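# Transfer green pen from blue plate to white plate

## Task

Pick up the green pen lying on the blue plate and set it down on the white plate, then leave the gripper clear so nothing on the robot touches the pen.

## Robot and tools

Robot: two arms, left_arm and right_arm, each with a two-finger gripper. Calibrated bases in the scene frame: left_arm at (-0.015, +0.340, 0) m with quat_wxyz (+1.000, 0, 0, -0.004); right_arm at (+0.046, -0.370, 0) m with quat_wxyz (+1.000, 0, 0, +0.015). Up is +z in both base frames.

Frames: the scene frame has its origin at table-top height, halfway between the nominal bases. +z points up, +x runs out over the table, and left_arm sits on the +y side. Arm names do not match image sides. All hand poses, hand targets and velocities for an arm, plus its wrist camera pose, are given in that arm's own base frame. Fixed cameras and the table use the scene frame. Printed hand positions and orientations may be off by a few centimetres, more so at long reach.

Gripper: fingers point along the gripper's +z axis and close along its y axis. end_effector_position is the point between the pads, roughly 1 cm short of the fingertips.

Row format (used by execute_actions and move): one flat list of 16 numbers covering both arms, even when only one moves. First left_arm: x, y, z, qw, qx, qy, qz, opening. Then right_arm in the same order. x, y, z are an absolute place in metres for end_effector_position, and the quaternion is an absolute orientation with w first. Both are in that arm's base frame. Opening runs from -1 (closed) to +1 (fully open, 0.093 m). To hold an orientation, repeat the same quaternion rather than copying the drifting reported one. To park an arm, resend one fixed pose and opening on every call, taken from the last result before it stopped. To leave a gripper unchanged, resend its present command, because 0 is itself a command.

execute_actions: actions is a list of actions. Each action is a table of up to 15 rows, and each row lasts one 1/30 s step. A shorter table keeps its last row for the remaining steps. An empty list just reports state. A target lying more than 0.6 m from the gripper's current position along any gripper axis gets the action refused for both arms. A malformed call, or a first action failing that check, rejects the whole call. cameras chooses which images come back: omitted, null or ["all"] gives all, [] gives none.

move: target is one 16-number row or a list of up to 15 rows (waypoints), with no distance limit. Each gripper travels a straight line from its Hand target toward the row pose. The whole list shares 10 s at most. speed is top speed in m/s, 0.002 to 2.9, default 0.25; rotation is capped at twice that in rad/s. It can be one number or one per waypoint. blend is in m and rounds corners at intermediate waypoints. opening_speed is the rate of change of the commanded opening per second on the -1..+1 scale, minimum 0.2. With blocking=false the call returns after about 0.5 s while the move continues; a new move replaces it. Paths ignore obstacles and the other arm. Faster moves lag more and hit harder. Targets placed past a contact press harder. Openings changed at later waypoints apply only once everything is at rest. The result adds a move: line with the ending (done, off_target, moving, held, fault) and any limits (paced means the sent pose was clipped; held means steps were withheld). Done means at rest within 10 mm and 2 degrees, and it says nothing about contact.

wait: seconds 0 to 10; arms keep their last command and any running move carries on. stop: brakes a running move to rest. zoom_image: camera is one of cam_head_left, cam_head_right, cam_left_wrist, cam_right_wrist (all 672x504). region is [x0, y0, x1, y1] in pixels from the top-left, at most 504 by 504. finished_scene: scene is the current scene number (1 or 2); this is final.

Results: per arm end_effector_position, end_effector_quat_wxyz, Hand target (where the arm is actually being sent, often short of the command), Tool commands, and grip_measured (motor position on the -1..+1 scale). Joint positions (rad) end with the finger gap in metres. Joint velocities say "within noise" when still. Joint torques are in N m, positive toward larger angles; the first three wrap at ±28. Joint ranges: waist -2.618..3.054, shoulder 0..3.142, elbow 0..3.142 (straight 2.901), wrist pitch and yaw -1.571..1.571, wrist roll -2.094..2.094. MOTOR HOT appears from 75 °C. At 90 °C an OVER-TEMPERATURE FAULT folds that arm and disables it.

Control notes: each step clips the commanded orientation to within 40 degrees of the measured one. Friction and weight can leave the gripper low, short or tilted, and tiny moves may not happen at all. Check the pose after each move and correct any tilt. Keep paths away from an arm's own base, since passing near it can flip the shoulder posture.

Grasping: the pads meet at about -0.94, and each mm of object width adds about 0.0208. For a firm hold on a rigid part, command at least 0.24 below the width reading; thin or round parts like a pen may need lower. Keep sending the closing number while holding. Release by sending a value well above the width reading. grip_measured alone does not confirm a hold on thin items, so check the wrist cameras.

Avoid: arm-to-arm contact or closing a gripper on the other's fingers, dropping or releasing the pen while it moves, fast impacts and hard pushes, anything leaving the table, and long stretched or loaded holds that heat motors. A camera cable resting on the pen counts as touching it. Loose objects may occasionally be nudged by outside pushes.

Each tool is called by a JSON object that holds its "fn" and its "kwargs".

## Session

{"fn": "execute_actions", "kwargs": {"actions": []}}

{"fn": "zoom_image", "kwargs": {"camera": "cam_head_right", "region": [150, 160, 500, 400]}}

Scene clock: 0.00 s.
left_arm: end_effector_position=(+0.3444, -0.1940, +0.1429) grip_measured=+1.000 end_effector_quat_wxyz=(+0.410, +0.246, +0.846, -0.237) | right_arm: end_effector_position=(+0.3587, +0.1550, +0.1245) grip_measured=+1.000 end_effector_quat_wxyz=(+0.350, -0.104, +0.882, +0.298)
Joint positions: left_arm=[-0.358 1.38 0.763 -0.016 0.371 0.019 0.093] | right_arm=[0.202 1.439 0.77 -0.046 -0.495 0.195 0.093]
Joint velocities: within noise
Joint torques (N m): no reading
Motor temperatures (°C): left_arm=[26 28 28 29 26 28 26] | right_arm=[27 28 25 26 26 27 27]
Heat: left arm: 29 °C; right arm: 28 °C.
Hand target: left_arm +0.3457, -0.1944, +0.1474; +0.414, +0.246, +0.844, -0.237 | right_arm +0.3605, +0.1553, +0.1296; +0.356, -0.106, +0.879, +0.298
Tool commands: left_gripper/opening=+1.0 right_gripper/opening=+1.0

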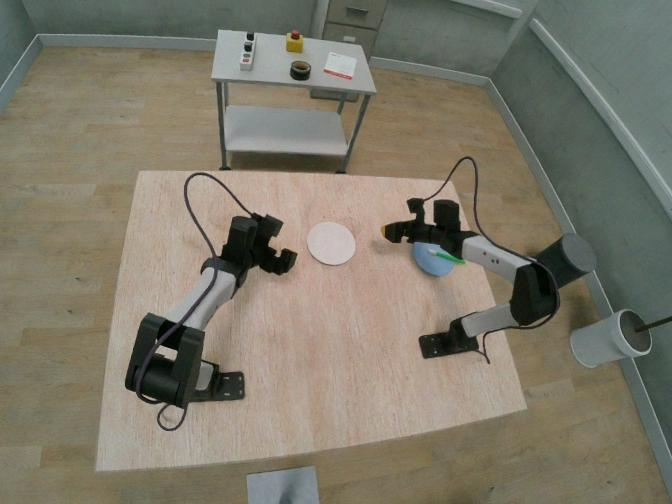

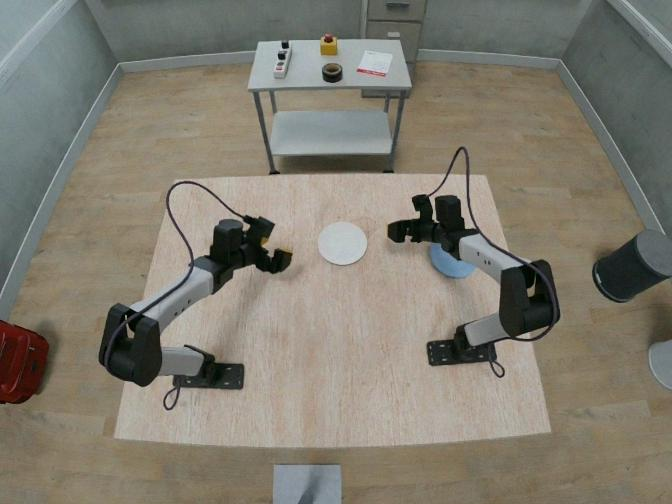

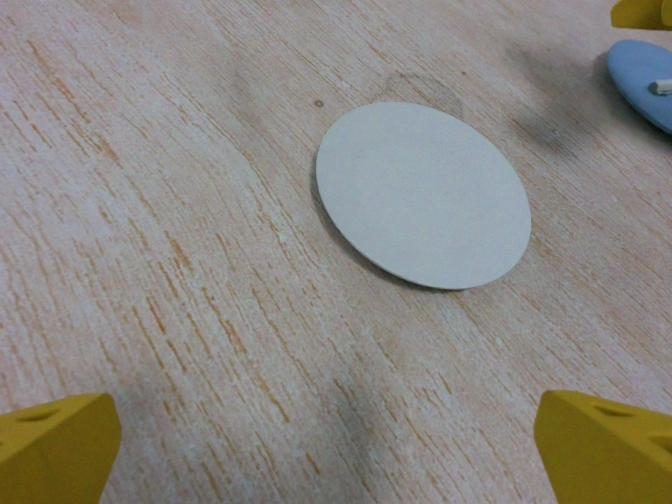

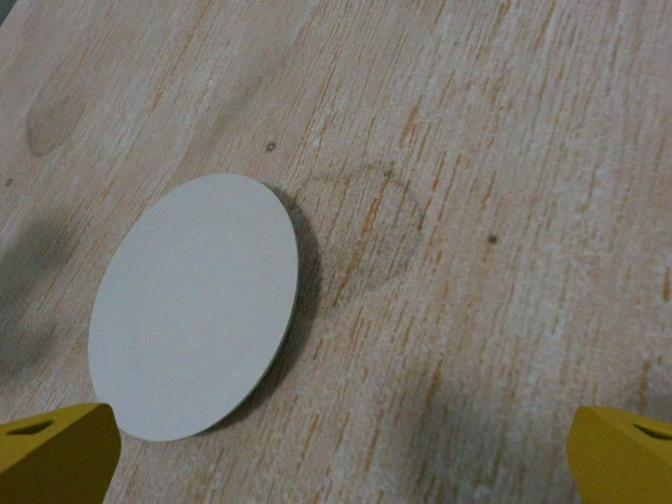

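Scaled by 1.440.

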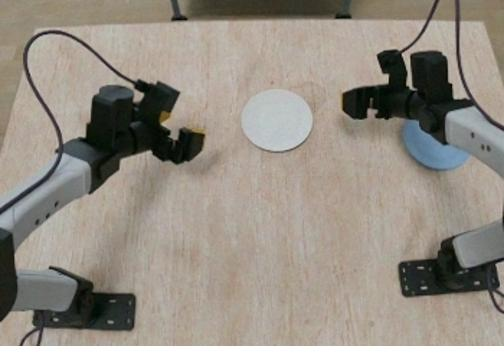

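{"fn": "move", "kwargs": {"target": [0.33, -0.06, 0.15, 0.445, 0.095, 0.876, -0.162, 1, 0.310, -0.095, 0.17, 0, -0.559, 0.829, 0, 0.2], "speed": 0.35, "cameras": ["cam_head_left", "cam_head_right", "cam_right_wrist"]}}

Scene clock: 28.90 s.
left_arm: end_effector_position=(+0.3436, -0.0614, +0.1672) grip_measured=+1.000 end_effector_quat_wxyz=(+0.472, +0.096, +0.862, -0.159) | right_arm: end_effector_position=(+0.3069, -0.0902, +0.1671) grip_measured=+0.202 end_effector_quat_wxyz=(+0.006, -0.557, +0.831, +0.004)
Joint positions: left_arm=[0 1.117 0.643 -0.099 0.373 0.017 0.093] | right_arm=[-0.293 1.761 1.667 -1.475 -0.014 -1.474 0.055]
Joint velocities: within noise
Joint torques (N m): left_arm=[0.77 -4.12 5.82 1.86 0.35 0.13] | right_arm=[-0.06 -6.61 8.2 0.05 -0.01 -0.05]
Motor temperatures (°C): left_arm=[26 30 32 35 26 28 26] | right_arm=[27 31 28 30 26 27 27]
Heat: left arm: 35 °C; right arm: 31 °C.
Hand target: left_arm +0.3305, -0.0608, +0.1503; +0.445, +0.094, +0.875, -0.164 | right_arm +0.3085, -0.0945, +0.1714; +0.000, -0.560, +0.828, -0.001
Off the commanded pose: left_arm 0.022 m, 3 deg | right_arm 0.006 m, 1 deg.
move: off_target (left_arm)
Images, in order (width x height): cam_head_left 672x504, cam_head_right 672x504, cam_right_wrist 672x504.

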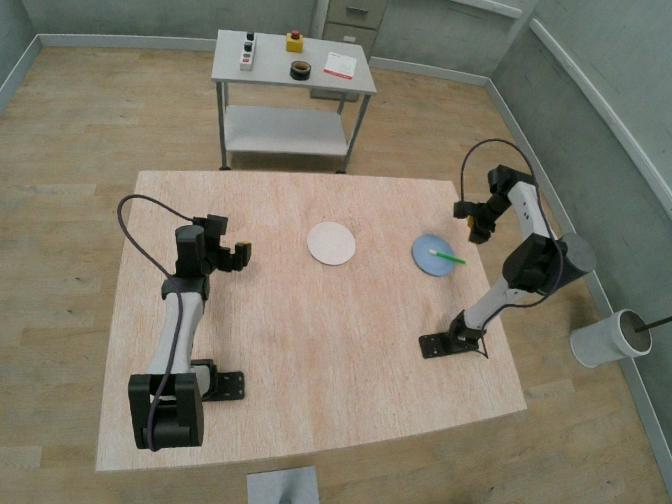

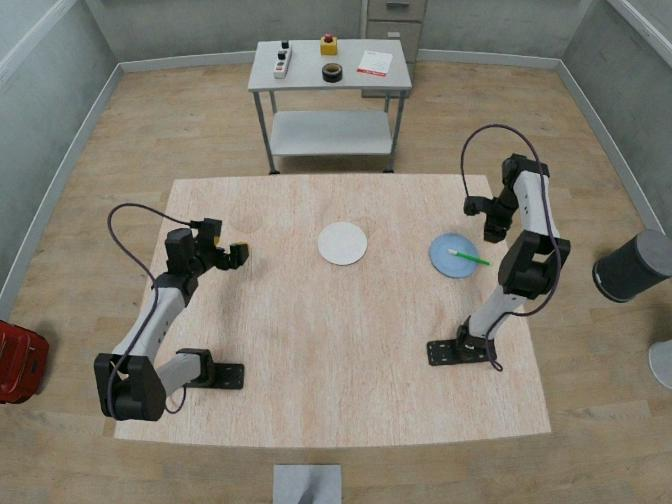

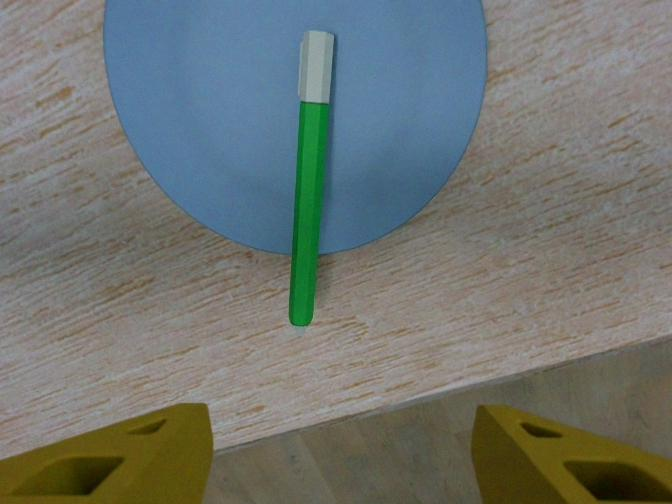

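{"fn": "move", "kwargs": {"target": [0.33, -0.06, 0.15, 0.445, 0.095, 0.876, -0.162, 1, 0.305, -0.070, 0.065, 0, -0.5225, 0.8526, 0, 0.1], "speed": 0.25, "cameras": ["cam_right_wrist"]}}

Scene clock: 44.97 s.
left_arm: end_effector_position=(+0.3434, -0.0614, +0.1669) grip_measured=+1.000 end_effector_quat_wxyz=(+0.471, +0.096, +0.862, -0.159) | right_arm: end_effector_position=(+0.3065, -0.0696, +0.0711) grip_measured=+0.102 end_effector_quat_wxyz=(+0.006, -0.525, +0.851, +0.004)
Joint positions: left_arm=[0 1.117 0.643 -0.101 0.373 0.017 0.093] | right_arm=[-0.231 1.756 1.278 -1.09 -0.014 -1.336 0.05]
Joint velocities: within noise
Joint torques (N m): left_arm=[0.7 -4.07 5.91 1.86 0.3 0.16] | right_arm=[0.61 -7.53 3.58 0.55 0 0.19]
Motor temperatures (°C): left_arm=[26 30 32 35 26 28 26] | right_arm=[27 31 29 28 26 27 27]
Heat: left arm: 35 °C; right arm: 31 °C.
Hand target: left_arm +0.3307, -0.0604, +0.1501; +0.445, +0.095, +0.876, -0.162 | right_arm +0.3050, -0.0701, +0.0652; +0.000, -0.522, +0.853, +0.000
Off the commanded pose: left_arm 0.022 m, 3 deg | right_arm 0.006 m, 1 deg.
move: off_target (left_arm)
Images, in order (width x height): cam_right_wrist 672x504.

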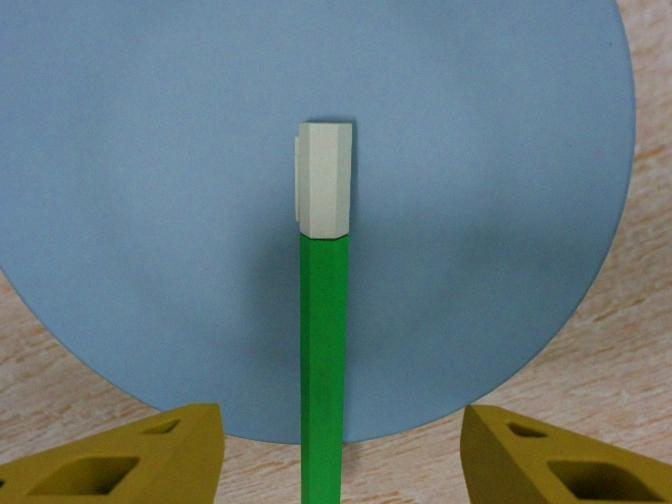

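{"fn": "move", "kwargs": {"target": [0.33, -0.06, 0.15, 0.445, 0.095, 0.876, -0.162, 1, 0.299, -0.067, 0.020, 0, -0.5135, 0.8581, 0, -0.2], "speed": 0.1, "cameras": ["cam_right_wrist"]}}

Scene clock: 65.00 s.
left_arm: end_effector_position=(+0.3434, -0.0614, +0.1669) grip_measured=+1.000 end_effector_quat_wxyz=(+0.471, +0.096, +0.862, -0.159) | right_arm: end_effector_position=(+0.3004, -0.0665, +0.0269) grip_measured=-0.198 end_effector_quat_wxyz=(+0.006, -0.516, +0.857, +0.004)
Joint positions: left_arm=[0 1.117 0.643 -0.101 0.373 0.017 0.093] | right_arm=[-0.225 1.785 1.128 -0.909 -0.014 -1.309 0.036]
Joint velocities: within noise
Joint torques (N m): left_arm=[0.7 -4.05 5.91 1.87 0.3 0.16] | right_arm=[0.59 -6.74 3.62 0.57 -0.01 0.19]
Motor temperatures (°C): left_arm=[26 30 32 35 26 28 26] | right_arm=[27 32 29 28 26 27 27]
Heat: left arm: 35 °C; right arm: 32 °C.
Hand target: left_arm +0.3308, -0.0604, +0.1502; +0.445, +0.095, +0.876, -0.162 | right_arm +0.2990, -0.0670, +0.0202; +0.000, -0.514, +0.858, +0.000
Off the commanded pose: left_arm 0.022 m, 3 deg | right_arm 0.007 m, 1 deg.
move: off_target (left_arm)
Images, in order (width x height): cam_right_wrist 672x504.

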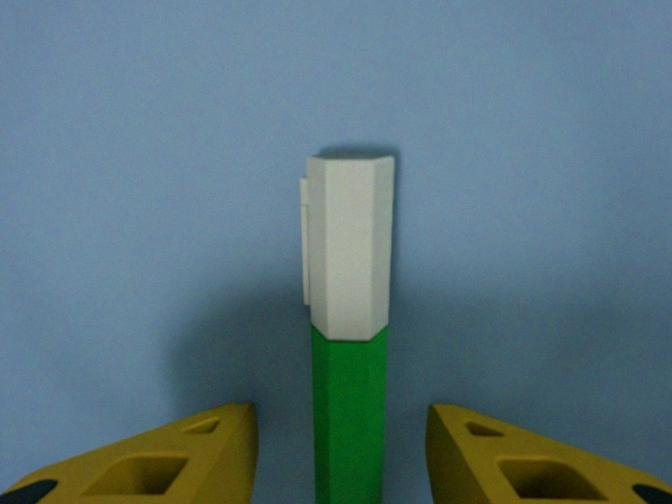

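{"fn": "move", "kwargs": {"target": [0.33, -0.06, 0.15, 0.445, 0.095, 0.876, -0.162, 1, 0.299, -0.067, 0.020, 0, -0.5135, 0.8581, 0, -0.97], "speed": 0.1, "opening_speed": 0.6, "cameras": ["cam_right_wrist"]}}

{"fn": "zoom_image", "kwargs": {"camera": "cam_right_wrist", "region": [260, 120, 440, 320]}}

Scene clock: 72.73 s.
left_arm: end_effector_position=(+0.3434, -0.0614, +0.1669) grip_measured=+1.000 end_effector_quat_wxyz=(+0.471, +0.096, +0.862, -0.159) | right_arm: end_effector_position=(+0.3008, -0.0666, +0.0269) grip_measured=-0.857 end_effector_quat_wxyz=(+0.007, -0.516, +0.857, +0.003)
Joint positions: left_arm=[0 1.117 0.643 -0.101 0.373 0.017 0.093] | right_arm=[-0.225 1.785 1.128 -0.908 -0.014 -1.309 0.004]
Joint velocities: within noise
Joint torques (N m): left_arm=[0.7 -4.07 5.91 1.87 0.3 0.16] | right_arm=[0.58 -6.75 3.62 0.57 -0.02 0.18]
Motor temperatures (°C): left_arm=[26 30 32 35 26 28 26] | right_arm=[27 33 28 28 26 27 27]
Heat: left arm: 35 °C; right arm: 33 °C.
Hand target: left_arm +0.3307, -0.0604, +0.1502; +0.445, +0.095, +0.876, -0.162 | right_arm +0.2990, -0.0670, +0.0202; +0.000, -0.514, +0.858, +0.000
Off the commanded pose: left_arm 0.022 m, 3 deg | right_arm 0.007 m, 1 deg.
move: off_target (left_arm)
Images, in order (width x height): cam_right_wrist 672x504.

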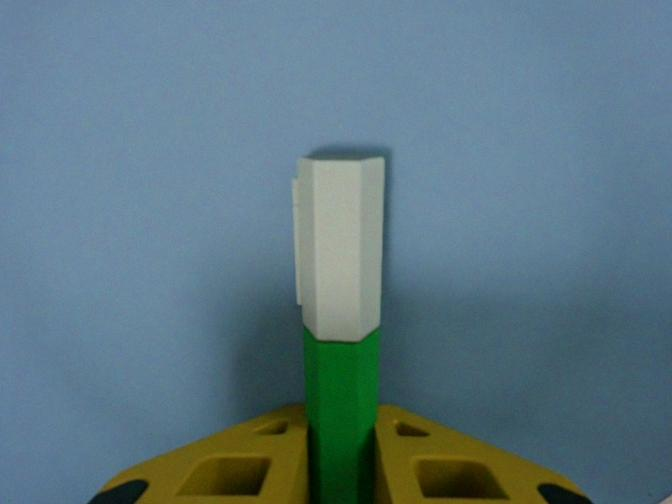

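Scaled by 2.520.

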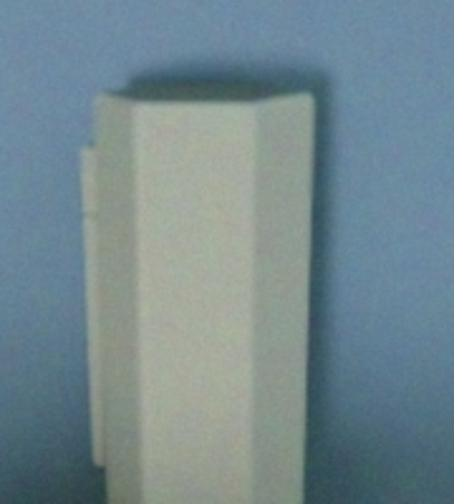

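{"fn": "move", "kwargs": {"target": [[0.33, -0.06, 0.15, 0.445, 0.095, 0.876, -0.162, 1, 0.301, -0.062, 0.09, 0, -0.5135, 0.8581, 0, -0.97], [0.33, -0.06, 0.15, 0.445, 0.095, 0.876, -0.162, 1, 0.389, 0.312, 0.125, 0.0374, -0.5146, 0.8563, 0.0225, -0.97]], "speed": [0.12, 0.25], "blend": 0.02, "cameras": ["cam_head_right", "cam_right_wrist"]}}

Scene clock: 87.33 s.
left_arm: end_effector_position=(+0.3434, -0.0614, +0.1669) grip_measured=+1.000 end_effector_quat_wxyz=(+0.471, +0.096, +0.862, -0.159) | right_arm: end_effector_position=(+0.3904, +0.3110, +0.1242) grip_measured=-0.866 end_effector_quat_wxyz=(+0.068, -0.523, +0.849, +0.015)
Joint positions: left_arm=[0 1.117 0.643 -0.101 0.373 0.017 0.093] | right_arm=[0.668 2.491 2.62 -1.56 -0.014 -0.435 0.004]
Joint velocities: within noise
Joint torques (N m): left_arm=[0.7 -4.07 5.93 1.87 0.3 0.16] | right_arm=[-0.23 -12.05 8.08 0.45 -0.27 0.2]
Motor temperatures (°C): left_arm=[26 30 32 36 26 28 26] | right_arm=[27 34 29 28 26 27 27]
Heat: left arm: 36 °C; right arm: 34 °C.
Hand target: left_arm +0.3307, -0.0604, +0.1502; +0.445, +0.095, +0.876, -0.162 | right_arm +0.3898, +0.3106, +0.1246; +0.064, -0.517, +0.853, +0.022
Off the commanded pose: left_arm 0.022 m, 3 deg | right_arm 0.002 m, 4 deg.
joint sent to its limit (right arm) — joint 4 (wrist pitch), lower limit. The joint targets are off in orientation, not in position.
move: off_target (left_arm, right_arm)
Images, in order (width x height): cam_head_right 672x504, cam_right_wrist 672x504.

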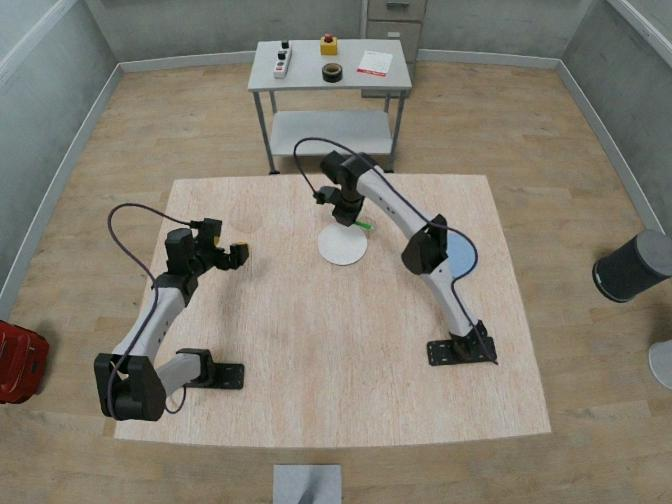

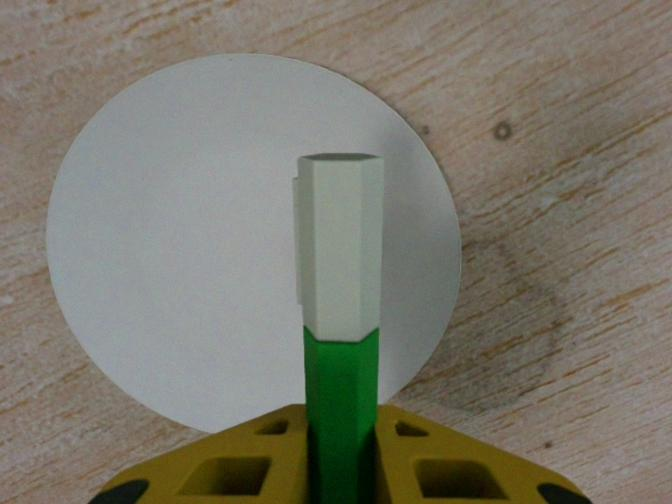

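{"fn": "move", "kwargs": {"target": [0.33, -0.06, 0.15, 0.445, 0.095, 0.876, -0.162, 1, 0.377, 0.345, 0.055, 0.0338, -0.5148, 0.8565, 0.0203, -0.97], "speed": 0.15, "cameras": ["cam_head_left", "cam_head_right", "cam_right_wrist"]}}

{"fn": "zoom_image", "kwargs": {"camera": "cam_head_right", "region": [290, 180, 410, 290]}}

Scene clock: 111.13 s.
left_arm: end_effector_position=(+0.3434, -0.0614, +0.1669) grip_measured=+1.000 end_effector_quat_wxyz=(+0.471, +0.096, +0.862, -0.159) | right_arm: end_effector_position=(+0.3741, +0.3407, +0.0618) grip_measured=-0.866 end_effector_quat_wxyz=(+0.029, -0.521, +0.853, +0.013)
Joint positions: left_arm=[0 1.117 0.643 -0.101 0.373 0.017 0.093] | right_arm=[0.734 2.58 2.538 -1.466 -0.014 -0.361 0.004]
Joint velocities: within noise
Joint torques (N m): left_arm=[0.7 -4.08 5.93 1.87 0.3 0.16] | right_arm=[0.03 -13.19 4.92 0.85 -0.26 0.21]
Motor temperatures (°C): left_arm=[26 31 33 37 26 28 26] | right_arm=[27 39 32 28 26 27 28]
Heat: left arm: 37 °C; right arm: 39 °C.
Hand target: left_arm +0.3307, -0.0604, +0.1502; +0.445, +0.095, +0.876, -0.162 | right_arm +0.3768, +0.3448, +0.0551; +0.033, -0.515, +0.856, +0.020
Off the commanded pose: left_arm 0.022 m, 3 deg | right_arm 0.009 m, 1 deg.
move: off_target (left_arm)
Images, in order (width x height): cam_head_left 672x504, cam_head_right 672x504, cam_right_wrist 672x504.

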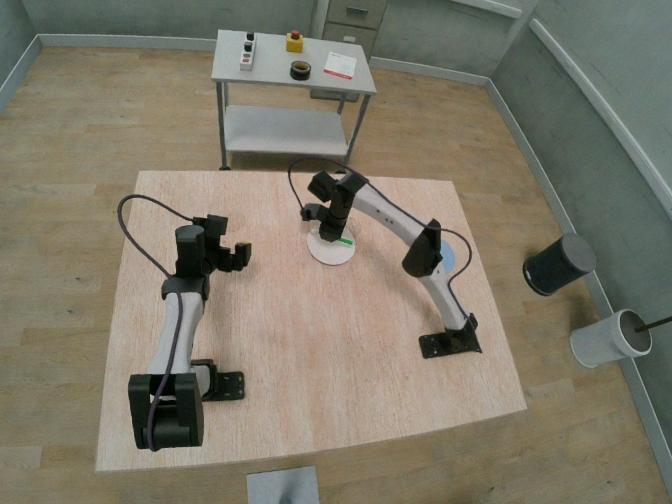

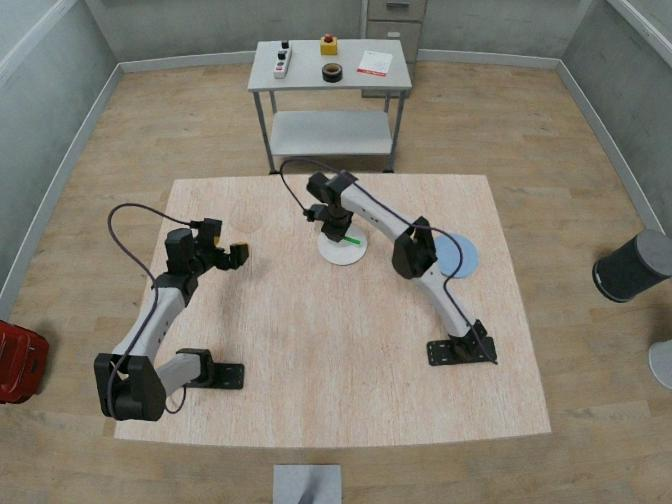

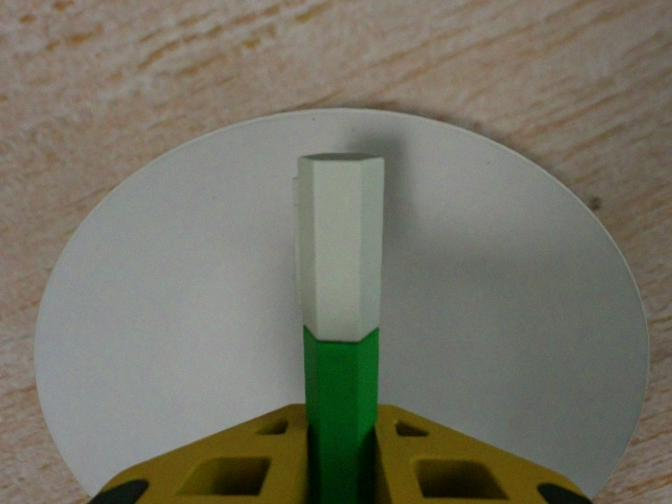

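Scaled by 4.200.

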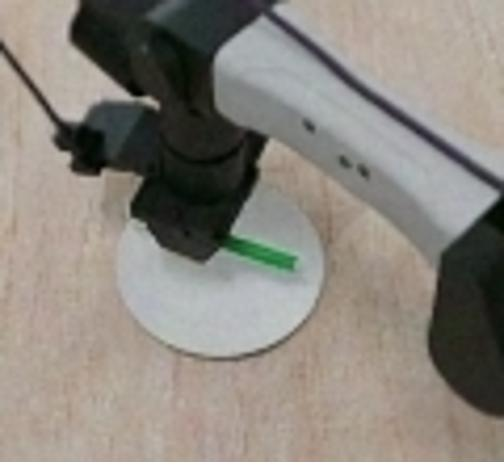

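{"fn": "move", "kwargs": {"target": [0.33, -0.06, 0.15, 0.445, 0.095, 0.876, -0.162, 1, 0.374, 0.338, 0.022, 0.0413, -0.514, 0.8563, 0.0248, -0.97], "speed": 0.07, "cameras": ["cam_head_right", "cam_right_wrist"]}}

{"fn": "zoom_image", "kwargs": {"camera": "cam_head_right", "region": [290, 180, 410, 290]}}

Scene clock: 139.90 s.
left_arm: end_effector_position=(+0.3434, -0.0614, +0.1669) grip_measured=+1.000 end_effector_quat_wxyz=(+0.471, +0.096, +0.862, -0.159) | right_arm: end_effector_position=(+0.3689, +0.3356, +0.0287) grip_measured=-0.867 end_effector_quat_wxyz=(+0.029, -0.517, +0.855, +0.019)
Joint positions: left_arm=[0 1.117 0.643 -0.101 0.373 0.017 0.093] | right_arm=[0.729 2.496 2.249 -1.259 -0.028 -0.358 0.004]
Joint velocities: within noise
Joint torques (N m): left_arm=[0.69 -4.08 5.91 1.87 0.3 0.16] | right_arm=[-0.21 -14.11 3.02 1.17 -0.25 0.13]
Motor temperatures (°C): left_arm=[26 31 33 38 26 28 26] | right_arm=[27 42 30 28 26 27 28]
Heat: left arm: 38 °C; right arm: 42 °C.
Hand target: left_arm +0.3307, -0.0604, +0.1502; +0.445, +0.095, +0.876, -0.162 | right_arm +0.3732, +0.3385, +0.0222; +0.039, -0.513, +0.857, +0.027
Off the commanded pose: left_arm 0.022 m, 3 deg | right_arm 0.009 m, 2 deg.
move: off_target (left_arm)
Images, in order (width x height): cam_head_right 672x504, cam_right_wrist 672x504.

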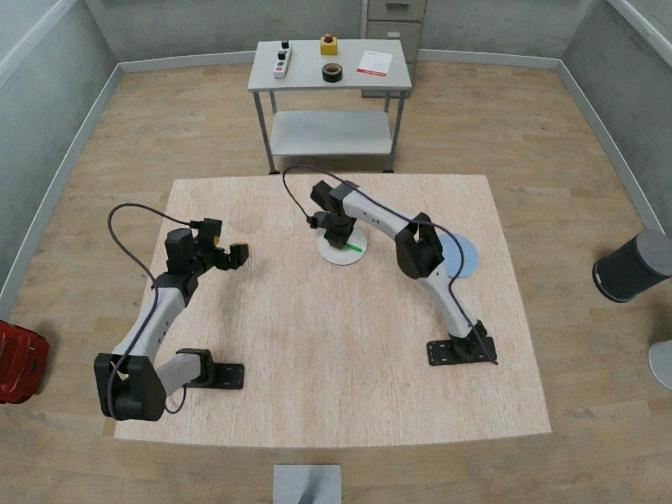

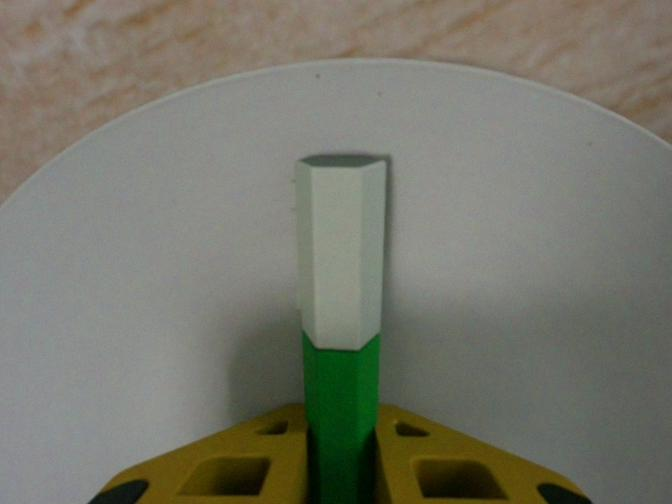

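Scaled by 4.200.

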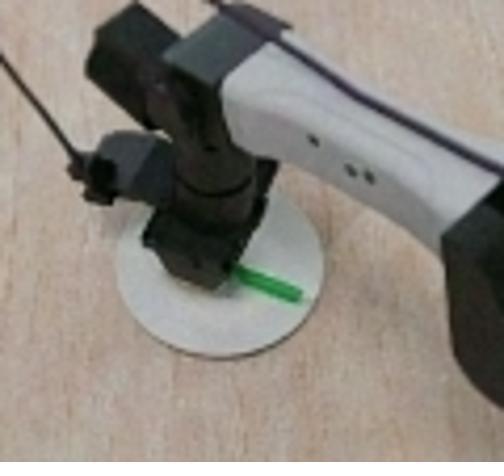

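{"fn": "zoom_image", "kwargs": {"camera": "cam_right_wrist", "region": [260, 120, 440, 320]}}

Scaled by 2.520.

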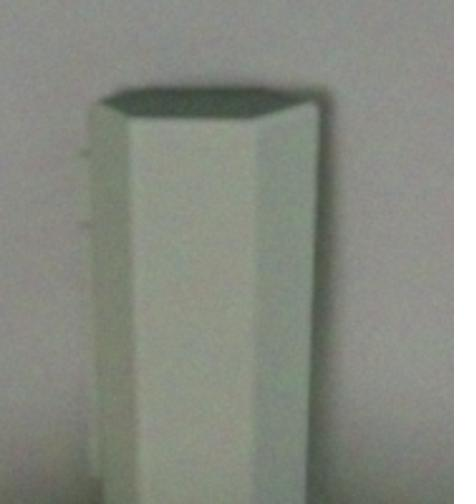

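{"fn": "move", "kwargs": {"target": [0.33, -0.06, 0.15, 0.445, 0.095, 0.876, -0.162, 1, 0.373, 0.337, 0.016, 0.024, -0.515, 0.8565, 0.0145, -0.97], "speed": 0.03, "cameras": ["cam_head_right", "cam_right_wrist"]}}

{"fn": "zoom_image", "kwargs": {"camera": "cam_head_right", "region": [290, 180, 410, 290]}}

{"fn": "zoom_image", "kwargs": {"camera": "cam_right_wrist", "region": [260, 120, 440, 320]}}

Scene clock: 171.67 s.
left_arm: end_effector_position=(+0.3434, -0.0614, +0.1669) grip_measured=+1.000 end_effector_quat_wxyz=(+0.471, +0.096, +0.862, -0.159) | right_arm: end_effector_position=(+0.3696, +0.3361, +0.0297) grip_measured=-0.867 end_effector_quat_wxyz=(+0.031, -0.519, +0.854, +0.020)
Joint positions: left_arm=[0 1.117 0.643 -0.101 0.373 0.017 0.093] | right_arm=[0.729 2.496 2.252 -1.259 -0.028 -0.361 0.004]
Joint velocities: within noise
Joint torques (N m): left_arm=[0.69 -4.07 5.91 1.87 0.3 0.16] | right_arm=[0.14 -10.07 7.38 0.6 -0.04 0.13]
Motor temperatures (°C): left_arm=[26 31 33 39 26 28 26] | right_arm=[27 45 29 28 26 27 29]
Heat: left arm: 39 °C; right arm: 45 °C.
Hand target: left_arm +0.3307, -0.0604, +0.1502; +0.445, +0.095, +0.876, -0.162 | right_arm +0.3728, +0.3368, +0.0162; +0.025, -0.516, +0.856, +0.015
Off the commanded pose: left_arm 0.022 m, 3 deg | right_arm 0.014 m, 1 deg.
move: off_target (left_arm, right_arm)
Images, in order (width x height): cam_head_right 672x504, cam_right_wrist 672x504.

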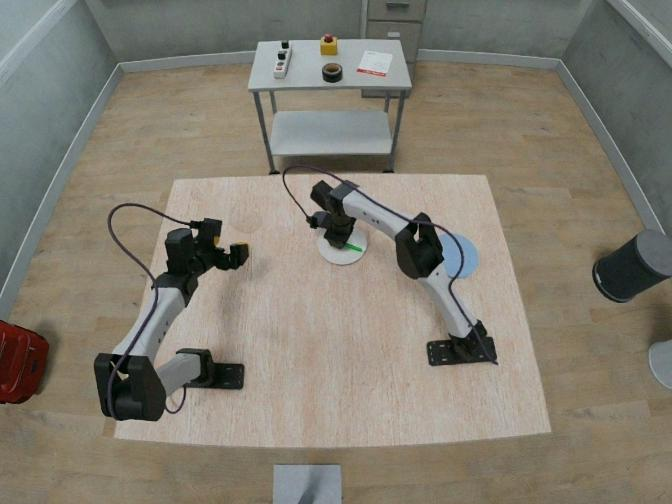

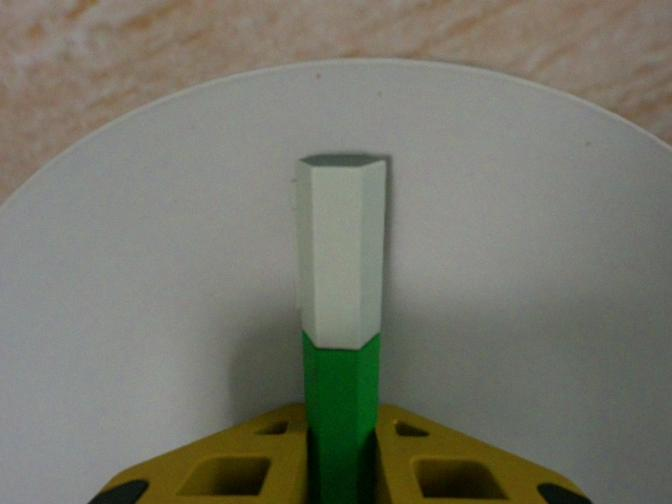

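Scaled by 4.200.

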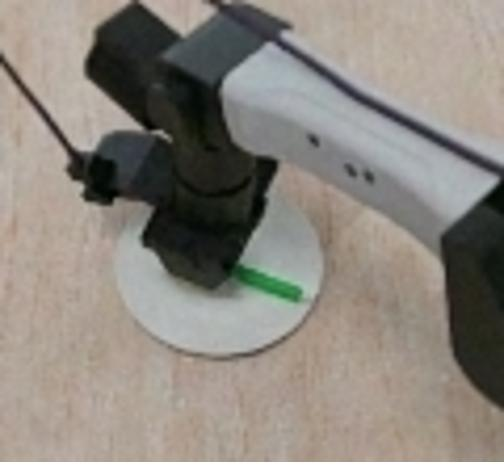

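Scaled by 2.520.

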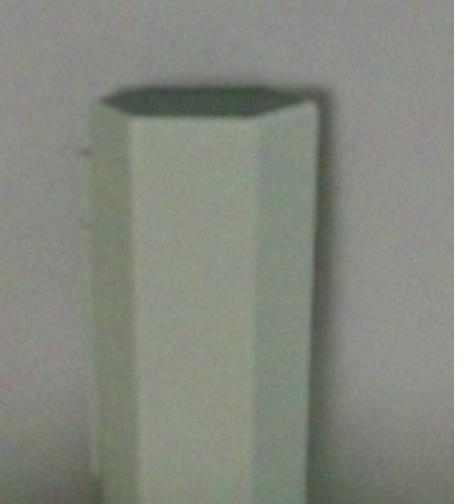

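{"fn": "move", "kwargs": {"target": [[0.33, -0.06, 0.15, 0.445, 0.095, 0.876, -0.162, 1, 0.372, 0.337, 0.023, 0.030, -0.516, 0.856, 0.018, -0.97], [0.33, -0.06, 0.15, 0.445, 0.095, 0.876, -0.162, 1, 0.372, 0.337, 0.023, 0.030, -0.516, 0.856, 0.018, -0.2], [0.33, -0.06, 0.15, 0.445, 0.095, 0.876, -0.162, 1, 0.372, 0.337, 0.12, 0.030, -0.516, 0.856, 0.018, -0.2]], "speed": [0.05, 0.05, 0.1], "opening_speed": 0.6, "cameras": ["cam_head_left", "cam_head_right", "cam_right_wrist"]}}

Scene clock: 184.53 s.
left_arm: end_effector_position=(+0.3434, -0.0614, +0.1669) grip_measured=+1.000 end_effector_quat_wxyz=(+0.471, +0.096, +0.862, -0.159) | right_arm: end_effector_position=(+0.3725, +0.3374, +0.1046) grip_measured=-0.202 end_effector_quat_wxyz=(+0.051, -0.516, +0.855, +0.021)
Joint positions: left_arm=[0 1.117 0.643 -0.101 0.373 0.017 0.093] | right_arm=[0.729 2.546 2.645 -1.561 -0.021 -0.357 0.035]
Joint velocities: within noise
Joint torques (N m): left_arm=[0.69 -4.07 5.91 1.87 0.3 0.16] | right_arm=[0.14 -15.57 7.6 0.36 -0.08 0.15]
Motor temperatures (°C): left_arm=[26 31 33 39 26 28 26] | right_arm=[27 45 29 28 26 27 29]
Heat: left arm: 39 °C; right arm: 45 °C.
Hand target: left_arm +0.3307, -0.0604, +0.1502; +0.445, +0.095, +0.876, -0.162 | right_arm +0.3722, +0.3358, +0.1194; +0.062, -0.513, +0.856, +0.021
Off the commanded pose: left_arm 0.022 m, 3 deg | right_arm 0.015 m, 2 deg.
joint sent to its limit (right arm) — joint 4 (wrist pitch), lower limit. The joint targets are off in orientation, not in position.
move: off_target (left_arm, right_arm)
Images, in order (width x height): cam_head_left 672x504, cam_head_right 672x504, cam_right_wrist 672x504.

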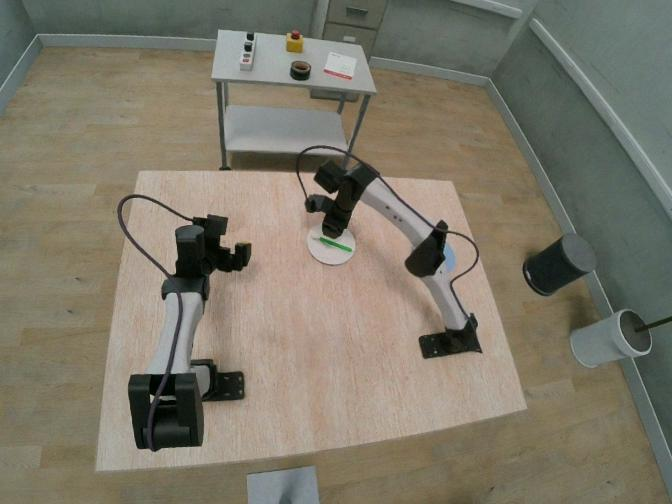

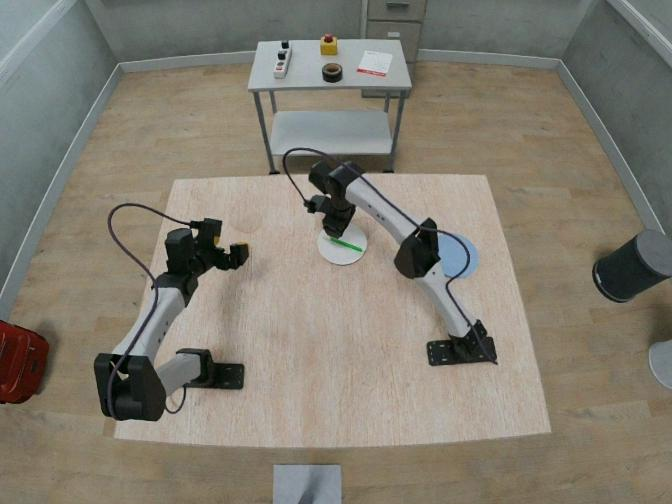

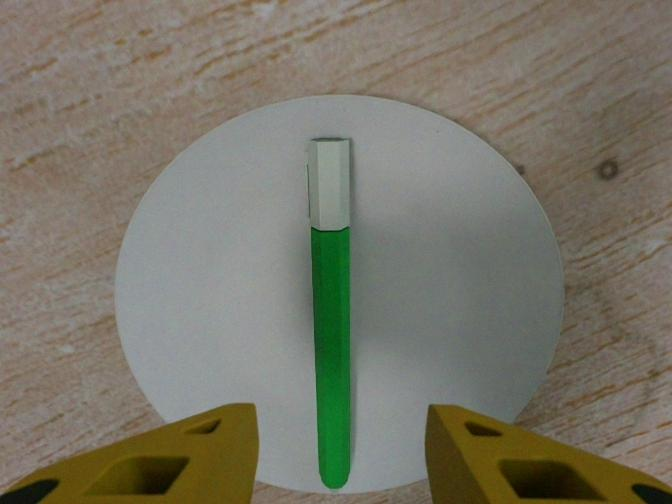

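{"fn": "finished_scene", "kwargs": {"scene": 2}}

The scene is finished: the task was done.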